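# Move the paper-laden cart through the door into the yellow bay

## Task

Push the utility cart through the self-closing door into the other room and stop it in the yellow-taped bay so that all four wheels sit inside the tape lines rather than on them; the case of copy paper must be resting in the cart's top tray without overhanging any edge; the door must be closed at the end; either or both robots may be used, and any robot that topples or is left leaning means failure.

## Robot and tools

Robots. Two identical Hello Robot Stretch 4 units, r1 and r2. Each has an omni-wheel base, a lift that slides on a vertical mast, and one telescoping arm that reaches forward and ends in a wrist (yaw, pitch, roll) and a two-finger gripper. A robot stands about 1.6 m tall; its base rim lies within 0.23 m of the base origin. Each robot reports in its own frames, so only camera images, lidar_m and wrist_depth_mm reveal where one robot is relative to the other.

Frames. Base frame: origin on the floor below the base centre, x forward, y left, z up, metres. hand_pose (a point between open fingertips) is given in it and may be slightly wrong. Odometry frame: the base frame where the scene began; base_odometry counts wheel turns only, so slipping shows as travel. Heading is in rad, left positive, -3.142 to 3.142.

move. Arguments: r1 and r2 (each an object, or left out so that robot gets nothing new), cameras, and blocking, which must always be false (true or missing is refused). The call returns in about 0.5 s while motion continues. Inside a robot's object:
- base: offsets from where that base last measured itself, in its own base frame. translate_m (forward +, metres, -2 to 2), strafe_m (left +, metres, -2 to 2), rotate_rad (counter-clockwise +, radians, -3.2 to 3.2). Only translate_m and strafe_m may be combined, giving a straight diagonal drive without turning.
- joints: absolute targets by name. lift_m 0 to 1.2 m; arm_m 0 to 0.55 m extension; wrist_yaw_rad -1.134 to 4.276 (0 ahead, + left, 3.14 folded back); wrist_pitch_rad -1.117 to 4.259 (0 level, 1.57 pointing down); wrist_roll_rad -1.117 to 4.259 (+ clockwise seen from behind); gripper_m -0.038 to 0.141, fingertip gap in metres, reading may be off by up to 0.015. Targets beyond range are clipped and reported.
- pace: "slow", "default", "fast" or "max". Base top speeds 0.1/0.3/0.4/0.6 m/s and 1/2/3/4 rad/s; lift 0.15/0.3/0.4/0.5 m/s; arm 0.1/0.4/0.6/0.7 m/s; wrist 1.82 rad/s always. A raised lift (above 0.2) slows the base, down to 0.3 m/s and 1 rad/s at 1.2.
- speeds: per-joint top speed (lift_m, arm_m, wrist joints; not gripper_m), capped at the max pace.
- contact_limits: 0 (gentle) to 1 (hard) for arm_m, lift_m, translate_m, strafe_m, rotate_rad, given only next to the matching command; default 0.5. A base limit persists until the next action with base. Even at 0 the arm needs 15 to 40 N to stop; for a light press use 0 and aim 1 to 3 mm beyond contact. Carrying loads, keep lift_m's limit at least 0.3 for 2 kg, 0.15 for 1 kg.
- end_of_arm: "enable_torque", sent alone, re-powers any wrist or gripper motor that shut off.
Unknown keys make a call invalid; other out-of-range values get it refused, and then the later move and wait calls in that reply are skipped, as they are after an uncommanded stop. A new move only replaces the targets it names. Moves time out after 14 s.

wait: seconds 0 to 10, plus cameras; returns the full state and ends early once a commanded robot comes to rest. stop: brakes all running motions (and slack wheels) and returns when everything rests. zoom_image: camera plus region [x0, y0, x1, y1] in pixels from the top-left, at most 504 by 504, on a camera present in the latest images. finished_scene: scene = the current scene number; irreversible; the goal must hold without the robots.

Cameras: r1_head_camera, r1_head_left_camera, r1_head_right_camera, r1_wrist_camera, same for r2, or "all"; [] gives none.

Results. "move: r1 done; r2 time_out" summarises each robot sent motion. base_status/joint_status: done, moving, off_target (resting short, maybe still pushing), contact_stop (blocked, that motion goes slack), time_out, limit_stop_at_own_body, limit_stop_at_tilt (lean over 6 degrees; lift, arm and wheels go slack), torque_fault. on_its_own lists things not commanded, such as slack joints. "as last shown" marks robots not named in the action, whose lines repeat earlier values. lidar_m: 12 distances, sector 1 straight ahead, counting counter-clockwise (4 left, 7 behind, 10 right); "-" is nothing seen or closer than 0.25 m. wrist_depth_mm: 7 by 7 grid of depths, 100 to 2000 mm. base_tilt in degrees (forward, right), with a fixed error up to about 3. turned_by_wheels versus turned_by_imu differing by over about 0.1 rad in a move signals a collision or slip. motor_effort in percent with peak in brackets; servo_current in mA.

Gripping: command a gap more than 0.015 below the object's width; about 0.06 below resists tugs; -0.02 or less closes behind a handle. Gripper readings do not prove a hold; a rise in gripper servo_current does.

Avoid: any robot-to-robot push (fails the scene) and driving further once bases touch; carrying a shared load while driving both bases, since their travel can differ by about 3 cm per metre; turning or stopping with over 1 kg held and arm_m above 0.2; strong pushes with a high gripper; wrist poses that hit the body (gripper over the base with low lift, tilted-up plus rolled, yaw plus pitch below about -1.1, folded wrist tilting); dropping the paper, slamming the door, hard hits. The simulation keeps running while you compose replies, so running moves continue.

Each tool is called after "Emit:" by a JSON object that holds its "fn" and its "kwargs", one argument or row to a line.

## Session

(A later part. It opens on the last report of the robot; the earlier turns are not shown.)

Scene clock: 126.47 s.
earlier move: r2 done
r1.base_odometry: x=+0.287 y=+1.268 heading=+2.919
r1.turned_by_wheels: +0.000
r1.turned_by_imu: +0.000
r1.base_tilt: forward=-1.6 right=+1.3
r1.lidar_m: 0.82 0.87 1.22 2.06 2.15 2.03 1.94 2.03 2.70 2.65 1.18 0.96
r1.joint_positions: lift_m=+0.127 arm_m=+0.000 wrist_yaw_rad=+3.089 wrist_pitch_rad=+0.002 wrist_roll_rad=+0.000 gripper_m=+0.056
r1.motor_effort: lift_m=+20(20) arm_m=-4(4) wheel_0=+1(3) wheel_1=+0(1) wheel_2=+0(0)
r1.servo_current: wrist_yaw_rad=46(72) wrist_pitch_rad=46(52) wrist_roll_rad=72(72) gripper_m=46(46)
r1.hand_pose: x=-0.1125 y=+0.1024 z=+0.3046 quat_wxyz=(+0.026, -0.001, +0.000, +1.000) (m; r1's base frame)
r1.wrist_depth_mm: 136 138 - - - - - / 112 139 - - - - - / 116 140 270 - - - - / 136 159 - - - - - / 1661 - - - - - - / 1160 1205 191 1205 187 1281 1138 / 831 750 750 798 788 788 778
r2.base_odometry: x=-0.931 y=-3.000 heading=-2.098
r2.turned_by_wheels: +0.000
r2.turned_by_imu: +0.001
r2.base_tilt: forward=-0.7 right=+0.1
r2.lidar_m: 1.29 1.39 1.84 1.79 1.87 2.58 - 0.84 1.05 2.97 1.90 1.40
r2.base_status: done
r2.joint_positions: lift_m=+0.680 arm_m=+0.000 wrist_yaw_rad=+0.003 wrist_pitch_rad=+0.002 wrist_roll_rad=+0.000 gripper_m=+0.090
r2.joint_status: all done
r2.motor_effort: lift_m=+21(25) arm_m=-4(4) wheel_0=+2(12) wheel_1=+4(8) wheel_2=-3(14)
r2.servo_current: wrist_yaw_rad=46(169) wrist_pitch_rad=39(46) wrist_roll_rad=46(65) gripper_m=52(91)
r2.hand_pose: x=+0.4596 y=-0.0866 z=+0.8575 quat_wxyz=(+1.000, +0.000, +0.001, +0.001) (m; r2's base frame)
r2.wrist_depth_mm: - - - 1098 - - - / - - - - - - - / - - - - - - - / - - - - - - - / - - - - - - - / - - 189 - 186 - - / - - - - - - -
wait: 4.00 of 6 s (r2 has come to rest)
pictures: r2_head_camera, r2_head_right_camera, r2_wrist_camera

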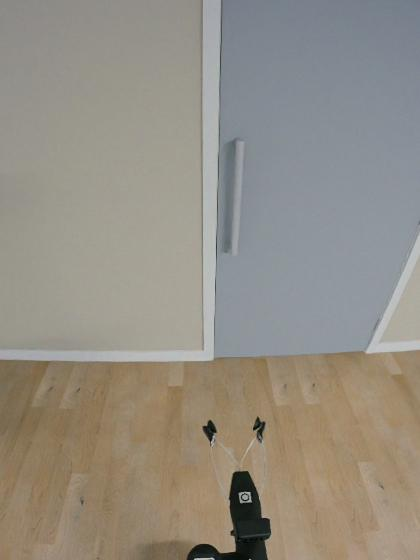

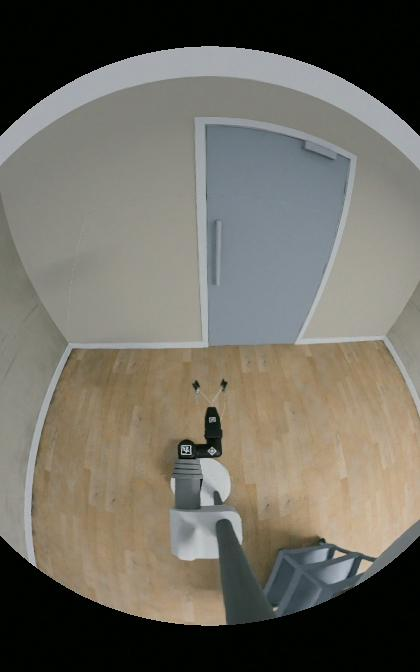

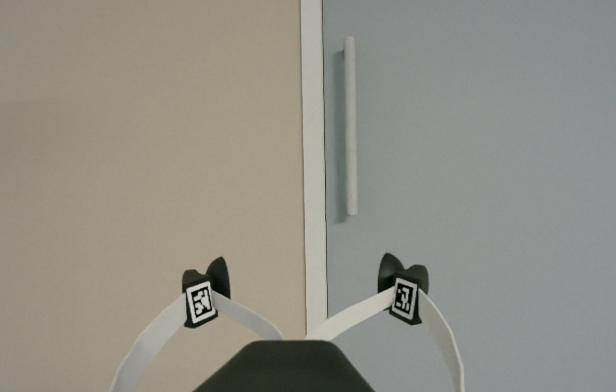

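Emit:
{"fn": "move", "kwargs": {
  "r2": {"base":{"translate_m":0.45,"strafe_m":-0.1},"joints":{"lift_m":0.79}},
  "blocking": false,
  "cameras": []
}}

Emit:
{"fn": "wait", "kwargs": {
  "seconds": 6,
  "cameras": ["r2_head_camera","r2_wrist_camera"]
}}

Scene clock: 135.57 s.
move: r2 moving
r1.motor_effort: lift_m=+20(20) arm_m=-4(4) wheel_0=+2(2) wheel_1=+0(0) wheel_2=+0(0)
r2.turned_by_wheels: +0.000
r2.turned_by_imu: +0.001
r2.base_status: translate_m moving; strafe_m moving
r2.joint_status: lift_m moving
r2.motor_effort: lift_m=+22(26) arm_m=-4(4) wheel_0=+7(11) wheel_1=+5(7) wheel_2=-12(13)
pictures: none

Scene clock: 138.07 s.
earlier move: r2 done
r1.base_odometry: x=+0.287 y=+1.268 heading=+2.919
r1.turned_by_wheels: +0.000
r1.turned_by_imu: +0.000
r1.base_tilt: forward=-1.6 right=+1.3
r1.lidar_m: 0.89 0.85 1.19 2.05 2.15 2.01 1.93 2.04 2.71 2.66 1.18 0.96
r1.joint_positions: lift_m=+0.127 arm_m=+0.000 wrist_yaw_rad=+3.089 wrist_pitch_rad=+0.002 wrist_roll_rad=+0.000 gripper_m=+0.056
r1.motor_effort: lift_m=+20(20) arm_m=-4(4) wheel_0=+2(3) wheel_1=+0(1) wheel_2=+0(0)
r1.servo_current: wrist_yaw_rad=65(65) wrist_pitch_rad=52(52) wrist_roll_rad=39(72) gripper_m=39(52)
r1.hand_pose: x=-0.1125 y=+0.1024 z=+0.3046 quat_wxyz=(+0.026, -0.001, +0.000, +1.000) (m; r1's base frame)
r1.wrist_depth_mm: 136 138 - - - - - / 112 139 - - - - - / 116 140 270 - - - - / 136 159 - - - - - / 1708 - - - - - - / 1205 1160 191 1182 187 1255 1138 / 854 750 759 788 778 778 768
r2.base_odometry: x=-1.243 y=-3.338 heading=-2.098
r2.turned_by_wheels: +0.000
r2.turned_by_imu: +0.001
r2.base_tilt: forward=-0.7 right=+0.0
r2.lidar_m: 0.85 0.95 1.32 1.87 1.99 2.73 1.39 1.20 2.97 2.88 1.29 0.96
r2.base_status: done
r2.joint_positions: lift_m=+0.790 arm_m=+0.000 wrist_yaw_rad=+0.003 wrist_pitch_rad=+0.002 wrist_roll_rad=+0.000 gripper_m=+0.090
r2.joint_status: all done
r2.motor_effort: lift_m=+21(26) arm_m=-4(4) wheel_0=+2(13) wheel_1=+2(7) wheel_2=-4(15)
r2.servo_current: wrist_yaw_rad=52(65) wrist_pitch_rad=39(52) wrist_roll_rad=46(59) gripper_m=52(59)
r2.hand_pose: x=+0.4596 y=-0.0866 z=+0.9675 quat_wxyz=(+1.000, +0.000, +0.001, +0.001) (m; r2's base frame)
r2.wrist_depth_mm: - - - 676 - - - / - - - 676 - - - / - - - 683 - - - / - - - 683 - - - / - - - 609 - - - / - - 189 162 187 - - / - - - - - - -
wait: 2.50 of 6 s (r2 has come to rest)
pictures: r2_head_camera, r2_wrist_camera

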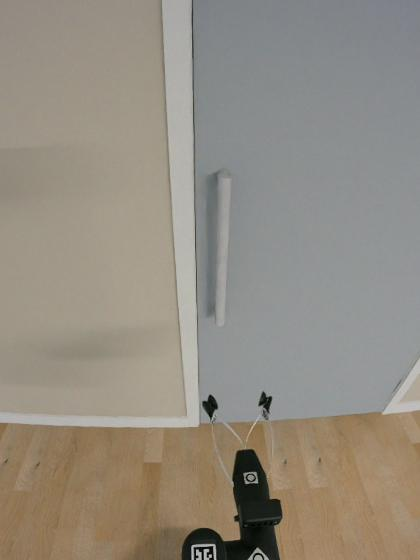

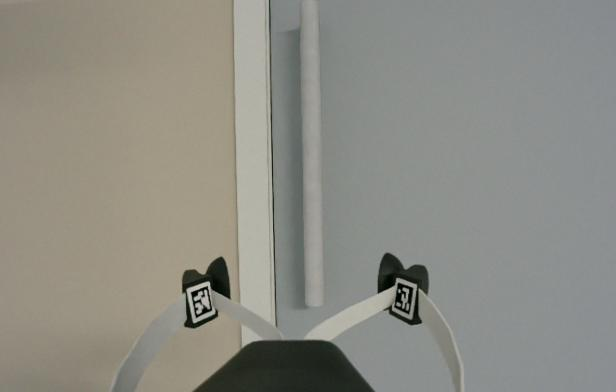

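Emit:
{"fn": "move", "kwargs": {
  "r2": {"base":{"translate_m":0.25,"strafe_m":-0.01},"contact_limits":{"translate_m":0.2}},
  "blocking": false,
  "cameras": []
}}

Emit:
{"fn": "wait", "kwargs": {
  "seconds": 3,
  "cameras": ["r2_head_camera","r2_wrist_camera"]
}}

Scene clock: 157.07 s.
move: r2 moving
r1.motor_effort: lift_m=+20(20) arm_m=-4(4) wheel_0=+2(2) wheel_1=+0(0) wheel_2=+0(0)
r2.turned_by_wheels: +0.000
r2.turned_by_imu: +0.001
r2.base_status: translate_m moving; strafe_m moving
r2.motor_effort: lift_m=+21(21) arm_m=-4(4) wheel_0=+11(11) wheel_1=+6(9) wheel_2=-12(12)
r2.contact_limits: translate_m 0.2
pictures: none

Scene clock: 158.83 s.
earlier move: r2 done
r1.base_odometry: x=+0.287 y=+1.268 heading=+2.919
r1.turned_by_wheels: +0.000
r1.turned_by_imu: +0.000
r1.base_tilt: forward=-1.6 right=+1.3
r1.lidar_m: 0.85 0.85 1.23 2.06 2.16 2.00 1.92 2.04 2.72 2.62 1.16 0.95
r1.joint_positions: lift_m=+0.127 arm_m=+0.000 wrist_yaw_rad=+3.089 wrist_pitch_rad=+0.002 wrist_roll_rad=+0.000 gripper_m=+0.056
r1.motor_effort: lift_m=+20(20) arm_m=-4(4) wheel_0=+2(3) wheel_1=+0(0) wheel_2=+0(0)
r1.servo_current: wrist_yaw_rad=52(65) wrist_pitch_rad=33(52) wrist_roll_rad=46(65) gripper_m=39(46)
r1.hand_pose: x=-0.1125 y=+0.1024 z=+0.3046 quat_wxyz=(+0.026, -0.001, +0.000, +1.000) (m; r1's base frame)
r1.wrist_depth_mm: 136 138 - - - - - / 112 139 - - - - - / 116 140 270 - - - - / 137 159 - - - - - / 1661 - - - - - - / 1182 1205 192 1205 188 1281 1160 / 842 759 759 809 798 778 778
r2.base_odometry: x=-1.378 y=-3.549 heading=-2.098
r2.turned_by_wheels: +0.000
r2.turned_by_imu: +0.000
r2.base_tilt: forward=-0.7 right=+0.1
r2.lidar_m: 0.58 0.69 0.95 1.86 1.95 2.73 1.55 1.42 2.98 2.48 0.92 0.67
r2.base_status: done
r2.joint_positions: lift_m=+0.790 arm_m=+0.000 wrist_yaw_rad=+0.003 wrist_pitch_rad=+0.002 wrist_roll_rad=+0.000 gripper_m=+0.090
r2.motor_effort: lift_m=+21(21) arm_m=-4(4) wheel_0=+2(11) wheel_1=+3(9) wheel_2=-4(14)
r2.servo_current: wrist_yaw_rad=59(65) wrist_pitch_rad=39(46) wrist_roll_rad=39(59) gripper_m=52(59)
r2.contact_limits: translate_m 0.2
r2.hand_pose: x=+0.4596 y=-0.0866 z=+0.9675 quat_wxyz=(+1.000, +0.000, +0.001, +0.001) (m; r2's base frame)
r2.wrist_depth_mm: 442 436 418 347 - - - / 445 439 421 351 - - - / 445 439 424 353 - - - / 452 445 424 357 - - - / 452 449 430 359 - - - / 459 449 192 355 186 - - / 459 449 436 - - - -
wait: 1.77 of 3 s (r2 has come to rest)
pictures: r2_head_camera, r2_wrist_camera

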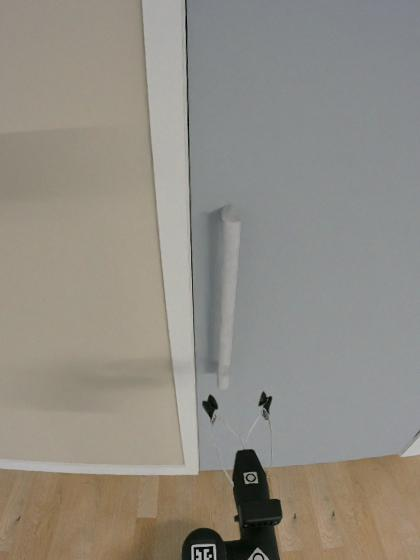

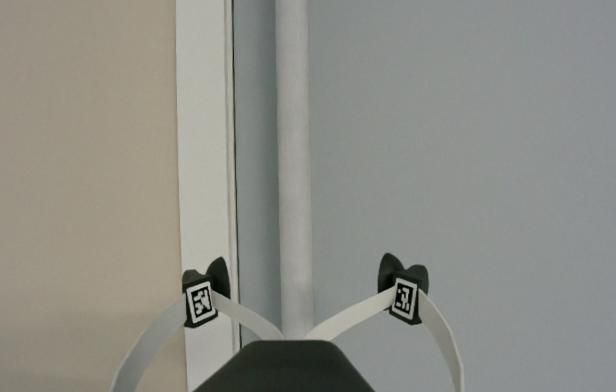

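Emit:
{"fn": "move", "kwargs": {
  "r2": {"base":{"strafe_m":0.008},"joints":{"arm_m":0.165},"contact_limits":{"arm_m":0.2},"speeds":{"arm_m":0.1}},
  "blocking": false,
  "cameras": []
}}

Emit:
{"fn": "wait", "kwargs": {
  "seconds": 3,
  "cameras": ["r2_head_camera","r2_wrist_camera"]
}}

Scene clock: 167.40 s.
move: r2 moving
r2.turned_by_wheels: +0.000
r2.turned_by_imu: +0.001
r2.base_status: strafe_m moving
r2.joint_status: arm_m moving
r2.motor_effort: lift_m=+21(21) arm_m=+7(11) wheel_0=+1(16) wheel_1=+1(10) wheel_2=+0(4)
r2.contact_limits: arm_m 0.2
pictures: none

Scene clock: 169.10 s.
earlier move: r2 done
r1.base_odometry: x=+0.287 y=+1.268 heading=+2.919
r1.turned_by_wheels: +0.000
r1.turned_by_imu: +0.000
r1.base_tilt: forward=-1.6 right=+1.3
r1.lidar_m: 0.90 0.85 1.22 2.06 2.18 2.02 1.94 2.03 2.73 2.64 1.22 0.94
r1.joint_positions: lift_m=+0.127 arm_m=+0.000 wrist_yaw_rad=+3.089 wrist_pitch_rad=+0.002 wrist_roll_rad=+0.000 gripper_m=+0.056
r1.motor_effort: lift_m=+20(20) arm_m=-4(4) wheel_0=+3(3) wheel_1=+0(0) wheel_2=+0(0)
r1.servo_current: wrist_yaw_rad=33(65) wrist_pitch_rad=46(52) wrist_roll_rad=46(65) gripper_m=33(46)
r1.hand_pose: x=-0.1125 y=+0.1024 z=+0.3046 quat_wxyz=(+0.026, -0.001, +0.000, +1.000) (m; r1's base frame)
r1.wrist_depth_mm: 136 138 - - - - - / 112 139 - - - - - / 116 140 268 - - - - / 136 159 - - - - - / 1756 - - - - - - / 1182 1182 191 1229 188 1281 1182 / 842 741 750 809 798 788 778
r2.base_odometry: x=-1.371 y=-3.553 heading=-2.098
r2.turned_by_wheels: +0.000
r2.turned_by_imu: +0.000
r2.base_tilt: forward=-0.7 right=+0.1
r2.lidar_m: 0.60 0.67 0.98 1.87 1.99 2.69 1.54 1.41 2.96 2.50 0.96 0.68
r2.base_status: done
r2.joint_positions: lift_m=+0.790 arm_m=+0.165 wrist_yaw_rad=+0.003 wrist_pitch_rad=+0.002 wrist_roll_rad=+0.000 gripper_m=+0.090
r2.joint_status: all done
r2.motor_effort: lift_m=+21(21) arm_m=+7(12) wheel_0=-1(16) wheel_1=+2(10) wheel_2=+0(4)
r2.servo_current: wrist_yaw_rad=46(59) wrist_pitch_rad=39(46) wrist_roll_rad=46(59) gripper_m=52(59)
r2.contact_limits: arm_m 0.2
r2.hand_pose: x=+0.6243 y=-0.0867 z=+0.9675 quat_wxyz=(+1.000, +0.000, +0.001, +0.001) (m; r2's base frame)
r2.wrist_depth_mm: 274 256 268 192 260 259 253 / 276 258 268 187 263 259 256 / 278 259 270 193 264 262 257 / 281 263 272 193 265 262 258 / 282 264 274 195 267 264 260 / 282 265 193 191 191 264 264 / 285 270 278 - 271 267 264
wait: 1.70 of 3 s (r2 has come to rest)
pictures: r2_head_camera, r2_wrist_camera

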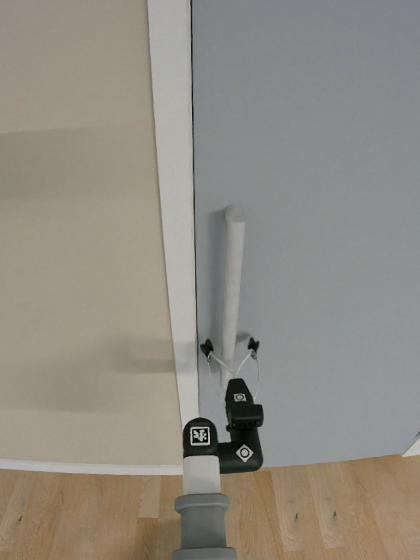

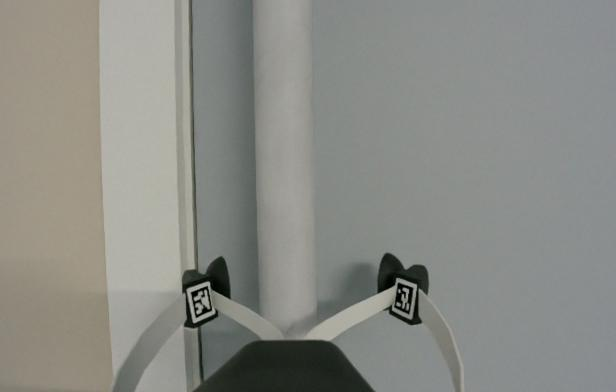

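Emit:
{"fn": "move", "kwargs": {
  "r2": {"joints":{"arm_m":0.187},"contact_limits":{"arm_m":0.2},"speeds":{"arm_m":0.1}},
  "blocking": false,
  "cameras": []
}}

Emit:
{"fn": "wait", "kwargs": {
  "seconds": 1.5,
  "cameras": []
}}

Emit:
{"fn": "move", "kwargs": {
  "r2": {"joints":{"gripper_m":-0.025}},
  "blocking": false,
  "cameras": []
}}

Emit:
{"fn": "wait", "kwargs": {
  "seconds": 2,
  "cameras": ["r2_head_right_camera","r2_wrist_camera"]
}}

Scene clock: 176.63 s.
move: r2 moving
r1.motor_effort: lift_m=+20(20) arm_m=-4(4) wheel_0=+2(2) wheel_1=+0(0) wheel_2=+0(0)
r2.turned_by_wheels: +0.000
r2.turned_by_imu: +0.000
r2.joint_status: arm_m moving
r2.motor_effort: lift_m=+21(21) arm_m=+5(11) wheel_0=+0(1) wheel_1=+2(2) wheel_2=+0(0)
r2.contact_limits: arm_m 0.2
pictures: none

Scene clock: 176.90 s.
earlier move: r2 done
r1.turned_by_wheels: +0.000
r1.turned_by_imu: +0.000
r1.motor_effort: lift_m=+20(20) arm_m=-4(4) wheel_0=+2(2) wheel_1=+0(0) wheel_2=+0(0)
r2.turned_by_wheels: +0.000
r2.turned_by_imu: +0.000
r2.joint_status: all done
r2.motor_effort: lift_m=+21(21) arm_m=+8(11) wheel_0=-1(1) wheel_1=+1(2) wheel_2=+0(0)
r2.contact_limits: arm_m 0.2
wait: 0.27 of 1.5 s (r2 has come to rest)
pictures: none

Scene clock: 177.40 s.
move: r2 moving
r1.turned_by_wheels: +0.000
r1.turned_by_imu: +0.000
r1.motor_effort: lift_m=+20(20) arm_m=-4(4) wheel_0=+2(2) wheel_1=+0(1) wheel_2=+0(0)
r2.turned_by_wheels: +0.000
r2.turned_by_imu: +0.000
r2.joint_status: gripper_m moving
r2.motor_effort: lift_m=+21(21) arm_m=+7(8) wheel_0=-1(1) wheel_1=+2(2) wheel_2=+0(0)
r2.contact_limits: arm_m 0.2
pictures: none

Scene clock: 178.73 s.
earlier move: r2 done
r1.base_odometry: x=+0.287 y=+1.268 heading=+2.919
r1.turned_by_wheels: +0.000
r1.turned_by_imu: +0.000
r1.base_tilt: forward=-1.6 right=+1.2
r1.lidar_m: 0.87 0.88 1.22 2.05 2.16 2.01 1.92 2.03 2.72 2.64 1.18 0.96
r1.joint_positions: lift_m=+0.127 arm_m=+0.000 wrist_yaw_rad=+3.089 wrist_pitch_rad=+0.002 wrist_roll_rad=+0.000 gripper_m=+0.056
r1.motor_effort: lift_m=+20(20) arm_m=-4(4) wheel_0=+2(3) wheel_1=+0(1) wheel_2=+0(0)
r1.servo_current: wrist_yaw_rad=65(78) wrist_pitch_rad=39(52) wrist_roll_rad=46(72) gripper_m=39(46)
r1.hand_pose: x=-0.1125 y=+0.1024 z=+0.3046 quat_wxyz=(+0.026, -0.001, +0.000, +1.000) (m; r1's base frame)
r1.wrist_depth_mm: 136 138 - - - - - / 112 139 - - - - - / 116 139 270 - - - - / 136 160 - - - - - / 1661 - - - - - - / 1182 1182 192 1182 187 1281 1138 / 842 750 750 798 788 768 778
r2.base_odometry: x=-1.371 y=-3.553 heading=-2.098
r2.turned_by_wheels: +0.000
r2.turned_by_imu: +0.001
r2.base_tilt: forward=-0.6 right=+0.0
r2.lidar_m: 0.58 0.69 0.95 1.86 1.94 2.72 1.49 1.43 2.97 2.43 0.94 0.67
r2.joint_positions: lift_m=+0.790 arm_m=+0.187 wrist_yaw_rad=+0.006 wrist_pitch_rad=+0.002 wrist_roll_rad=+0.000 gripper_m=-0.024
r2.joint_status: all done
r2.motor_effort: lift_m=+21(21) arm_m=+0(8) wheel_0=+1(2) wheel_1=+2(2) wheel_2=+1(1)
r2.servo_current: wrist_yaw_rad=52(65) wrist_pitch_rad=39(52) wrist_roll_rad=46(59) gripper_m=111(169)
r2.contact_limits: arm_m 0.2
r2.hand_pose: x=+0.6468 y=-0.0858 z=+0.9675 quat_wxyz=(+1.000, +0.000, +0.001, +0.003) (m; r2's base frame)
r2.wrist_depth_mm: 252 236 244 163 236 233 229 / 254 237 246 164 238 234 230 / 256 238 249 164 239 236 231 / 256 239 250 167 241 236 234 / 259 241 251 166 243 239 236 / 260 242 187 167 181 239 236 / 263 246 254 - 245 239 238
wait: 1.33 of 2 s (r2 has come to rest)
pictures: r2_head_right_camera, r2_wrist_camera

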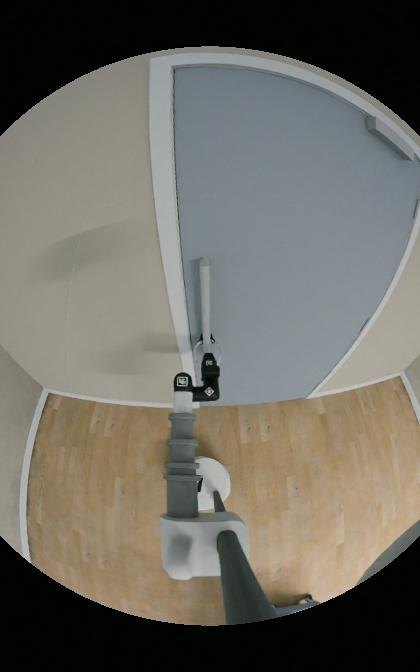

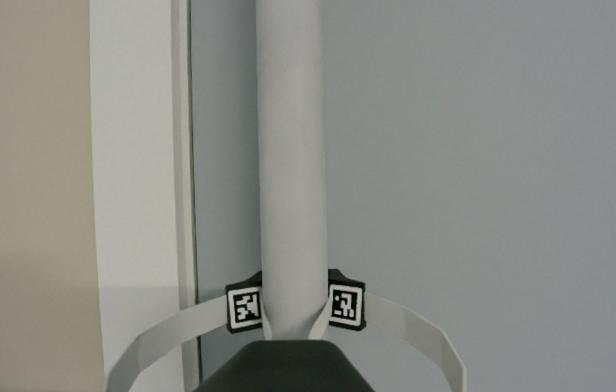

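Emit:
{"fn": "move", "kwargs": {
  "r2": {"base":{"translate_m":-0.15,"strafe_m":-0.01},"pace":"slow","contact_limits":{"translate_m":0.7,"strafe_m":0.7}},
  "blocking": false,
  "cameras": []
}}

Emit:
{"fn": "wait", "kwargs": {
  "seconds": 4,
  "cameras": ["r2_head_right_camera","r2_wrist_camera"]
}}

r2: "contact_limits": translate_m and strafe_m are given together and make one move, which takes one limit: state it under one of them only
Scene clock: 183.33 s.
r1.base_odometry: x=+0.287 y=+1.268 heading=+2.919
r1.turned_by_wheels: +0.000
r1.turned_by_imu: +0.000
r1.base_tilt: forward=-1.6 right=+1.3
r1.lidar_m: 0.89 0.86 1.23 2.03 2.17 2.02 1.92 2.05 2.74 2.63 1.17 0.95
r1.joint_positions: lift_m=+0.127 arm_m=+0.000 wrist_yaw_rad=+3.089 wrist_pitch_rad=+0.002 wrist_roll_rad=+0.000 gripper_m=+0.056
r1.motor_effort: lift_m=+20(20) arm_m=-4(4) wheel_0=+2(3) wheel_1=+0(1) wheel_2=+0(0)
r1.servo_current: wrist_yaw_rad=39(78) wrist_pitch_rad=39(52) wrist_roll_rad=65(72) gripper_m=39(46)
r1.hand_pose: x=-0.1125 y=+0.1024 z=+0.3046 quat_wxyz=(+0.026, -0.001, +0.000, +1.000) (m; r1's base frame)
r1.wrist_depth_mm: 136 138 - - - - - / 112 139 - - - - - / 116 140 270 - - - - / 136 158 - - - - - / 1661 - - - - - - / 1160 1205 192 1182 187 1255 1138 / 831 759 750 798 788 788 778
r2.base_odometry: x=-1.371 y=-3.553 heading=-2.098
r2.turned_by_wheels: +0.000
r2.turned_by_imu: +0.000
r2.base_tilt: forward=-0.6 right=+0.1
r2.lidar_m: 0.57 0.70 0.96 1.86 1.97 2.75 1.52 1.43 2.98 2.47 0.94 0.65
r2.joint_positions: lift_m=+0.790 arm_m=+0.187 wrist_yaw_rad=+0.006 wrist_pitch_rad=+0.002 wrist_roll_rad=+0.000 gripper_m=-0.024
r2.joint_status: all done
r2.motor_effort: lift_m=+21(21) arm_m=-3(8) wheel_0=+1(2) wheel_1=+2(2) wheel_2=+1(1)
r2.servo_current: wrist_yaw_rad=46(65) wrist_pitch_rad=39(52) wrist_roll_rad=39(59) gripper_m=104(169)
r2.contact_limits: arm_m 0.2
r2.hand_pose: x=+0.6468 y=-0.0858 z=+0.9675 quat_wxyz=(+1.000, +0.000, +0.001, +0.003) (m; r2's base frame)
r2.wrist_depth_mm: 253 235 245 163 236 233 229 / 253 237 246 164 238 234 230 / 256 238 249 164 240 236 231 / 258 240 249 167 242 237 233 / 260 242 250 166 242 237 235 / 262 244 187 167 181 239 236 / 263 245 253 - 246 240 237
pictures: none

not run: a call was refused earlier in this reply.

Emit:
{"fn": "move", "kwargs": {
  "r2": {"base":{"translate_m":-0.15,"strafe_m":-0.01},"pace":"slow","contact_limits":{"translate_m":0.7}},
  "blocking": false,
  "cameras": []
}}

Emit:
{"fn": "wait", "kwargs": {
  "seconds": 4,
  "cameras": ["r2_head_right_camera","r2_wrist_camera"]
}}

Scene clock: 187.17 s.
move: r2 moving
r1.turned_by_wheels: +0.000
r1.turned_by_imu: +0.000
r1.motor_effort: lift_m=+20(20) arm_m=-4(4) wheel_0=+2(3) wheel_1=+0(0) wheel_2=+0(0)
r2.turned_by_wheels: +0.001
r2.turned_by_imu: +0.001
r2.base_status: translate_m moving; strafe_m moving
r2.motor_effort: lift_m=+21(21) arm_m=-3(4) wheel_0=-5(7) wheel_1=-10(10) wheel_2=+21(23)
r2.contact_limits: arm_m 0.2; translate_m 0.7
pictures: none

Scene clock: 189.47 s.
earlier move: r2 done
r1.base_odometry: x=+0.287 y=+1.268 heading=+2.919
r1.turned_by_wheels: +0.000
r1.turned_by_imu: +0.000
r1.base_tilt: forward=-1.6 right=+1.3
r1.lidar_m: 0.88 0.87 1.19 2.06 2.15 2.02 1.93 2.07 2.72 2.63 1.17 1.04
r1.joint_positions: lift_m=+0.127 arm_m=+0.000 wrist_yaw_rad=+3.089 wrist_pitch_rad=+0.002 wrist_roll_rad=+0.000 gripper_m=+0.056
r1.motor_effort: lift_m=+20(20) arm_m=-4(4) wheel_0=+2(3) wheel_1=+0(1) wheel_2=+0(0)
r1.servo_current: wrist_yaw_rad=39(65) wrist_pitch_rad=46(52) wrist_roll_rad=52(72) gripper_m=39(46)
r1.hand_pose: x=-0.1125 y=+0.1024 z=+0.3046 quat_wxyz=(+0.026, -0.001, +0.000, +1.000) (m; r1's base frame)
r1.wrist_depth_mm: 136 138 - - - - - / 112 139 - - - - - / 116 139 268 - - - - / 137 159 - - - - - / 1618 - - - - - - / 1160 1182 191 1182 187 1255 1138 / 831 741 759 809 788 788 778
r2.base_odometry: x=-1.304 y=-3.419 heading=-2.098
r2.turned_by_wheels: -0.001
r2.turned_by_imu: +0.000
r2.base_tilt: forward=-0.6 right=+0.1
r2.lidar_m: 0.59 0.83 1.17 1.88 1.96 2.76 1.42 1.27 2.96 2.84 1.08 0.67
r2.base_status: done
r2.joint_positions: lift_m=+0.790 arm_m=+0.187 wrist_yaw_rad=+0.009 wrist_pitch_rad=+0.002 wrist_roll_rad=+0.000 gripper_m=-0.024
r2.motor_effort: lift_m=+21(21) arm_m=-4(4) wheel_0=-9(13) wheel_1=-9(11) wheel_2=+15(24)
r2.servo_current: wrist_yaw_rad=59(78) wrist_pitch_rad=39(52) wrist_roll_rad=46(59) gripper_m=111(117)
r2.contact_limits: arm_m 0.2; translate_m 0.7
r2.hand_pose: x=+0.6470 y=-0.0849 z=+0.9675 quat_wxyz=(+1.000, +0.000, +0.001, +0.004) (m; r2's base frame)
r2.wrist_depth_mm: 404 397 237 163 248 253 258 / 407 399 238 164 249 254 258 / 410 402 239 166 251 256 262 / 410 402 241 166 252 258 263 / 415 407 243 168 253 259 264 / 415 410 186 168 180 262 266 / 421 413 245 - 257 264 268
wait: 2.30 of 4 s (r2 has come to rest)
pictures: r2_head_right_camera, r2_wrist_camera

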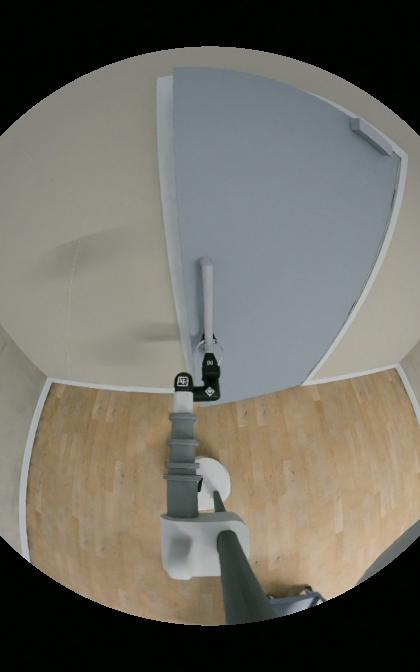

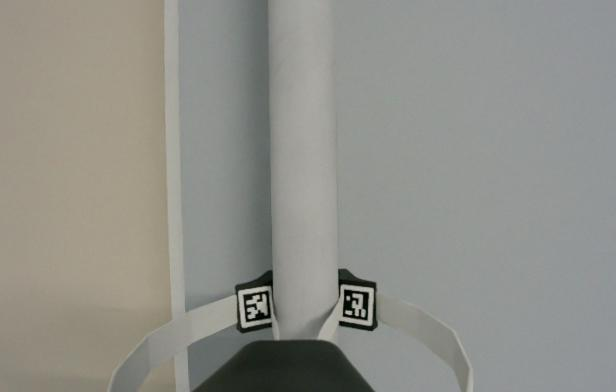

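Emit:
{"fn": "move", "kwargs": {
  "r2": {"base":{"translate_m":-0.254,"strafe_m":-0.225},"joints":{"wrist_yaw_rad":0.35},"speeds":{"wrist_yaw_rad":0.1},"pace":"slow","contact_limits":{"translate_m":0.7}},
  "blocking": false,
  "cameras": []
}}

Emit:
{"fn": "wait", "kwargs": {
  "seconds": 6,
  "cameras": ["r2_head_right_camera","r2_wrist_camera"]
}}

Scene clock: 229.10 s.
move: r2 moving
r1.motor_effort: lift_m=+20(20) arm_m=-4(4) wheel_0=+2(3) wheel_1=+0(0) wheel_2=+0(0)
r2.turned_by_wheels: +0.000
r2.turned_by_imu: +0.001
r2.base_status: translate_m moving; strafe_m moving
r2.joint_status: wrist_yaw_rad moving
r2.motor_effort: lift_m=+21(21) arm_m=-3(4) wheel_0=-7(9) wheel_1=-12(14) wheel_2=+16(19)
r2.contact_limits: arm_m 0.2; translate_m 0.7
pictures: none

Scene clock: 233.23 s.
earlier move: r2 done
r1.base_odometry: x=+0.287 y=+1.268 heading=+2.919
r1.turned_by_wheels: +0.000
r1.turned_by_imu: +0.000
r1.base_tilt: forward=-1.6 right=+1.3
r1.lidar_m: 0.90 0.85 1.21 2.04 2.15 2.01 1.92 2.05 2.69 2.63 1.18 1.15
r1.joint_positions: lift_m=+0.127 arm_m=+0.000 wrist_yaw_rad=+3.089 wrist_pitch_rad=+0.002 wrist_roll_rad=+0.000 gripper_m=+0.056
r1.motor_effort: lift_m=+20(20) arm_m=-4(4) wheel_0=+2(3) wheel_1=+0(1) wheel_2=+0(0)
r1.servo_current: wrist_yaw_rad=52(72) wrist_pitch_rad=46(52) wrist_roll_rad=52(72) gripper_m=39(46)
r1.hand_pose: x=-0.1125 y=+0.1024 z=+0.3046 quat_wxyz=(+0.026, -0.001, +0.000, +1.000) (m; r1's base frame)
r1.wrist_depth_mm: 136 138 - - - - - / 112 139 - - - - - / 116 139 270 - - - - / 137 159 - - - - - / 1661 - - - - - - / 1205 1205 192 1205 187 1281 1118 / 842 750 759 809 798 768 778
r2.base_odometry: x=-1.372 y=-3.087 heading=-2.094
r2.turned_by_wheels: +0.004
r2.turned_by_imu: +0.047
r2.base_tilt: forward=-0.6 right=+0.0
r2.lidar_m: 0.59 1.07 1.58 2.11 2.28 3.21 1.02 1.07 2.69 2.62 1.40 0.79
r2.base_status: done
r2.joint_positions: lift_m=+0.790 arm_m=+0.187 wrist_yaw_rad=+0.368 wrist_pitch_rad=+0.002 wrist_roll_rad=+0.000 gripper_m=-0.024
r2.joint_status: all done
r2.on_its_own: wrist_yaw_rad is at rest, and its servo_current (117 mA) is outside its rest range (0 to 104 mA)
r2.motor_effort: lift_m=+21(21) arm_m=-5(5) wheel_0=+23(26) wheel_1=+1(14) wheel_2=+24(29)
r2.servo_current: wrist_yaw_rad=117(130) wrist_pitch_rad=39(52) wrist_roll_rad=39(59) gripper_m=104(117)
r2.contact_limits: arm_m 0.2; translate_m 0.7
r2.hand_pose: x=+0.6585 y=+0.0223 z=+0.9675 quat_wxyz=(+0.983, +0.000, +0.001, +0.183) (m; r2's base frame)
r2.wrist_depth_mm: - - 246 170 236 230 227 / - - 248 165 236 232 228 / - - 249 170 238 233 229 / - - 250 170 240 234 230 / - - 252 170 242 236 232 / - - 185 167 239 236 233 / - - 256 - 243 236 235
wait: 4.13 of 6 s (r2 has come to rest)
pictures: r2_head_right_camera, r2_wrist_camera

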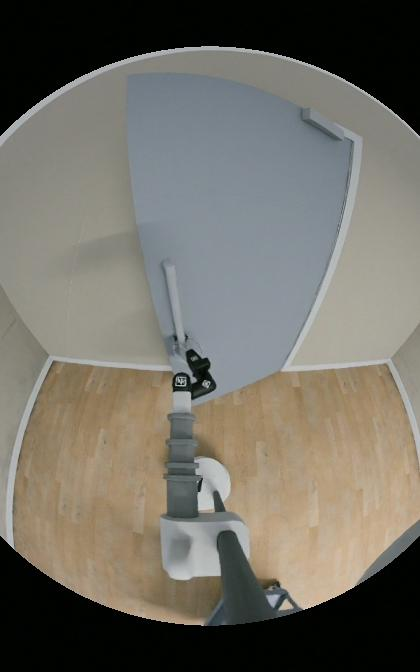

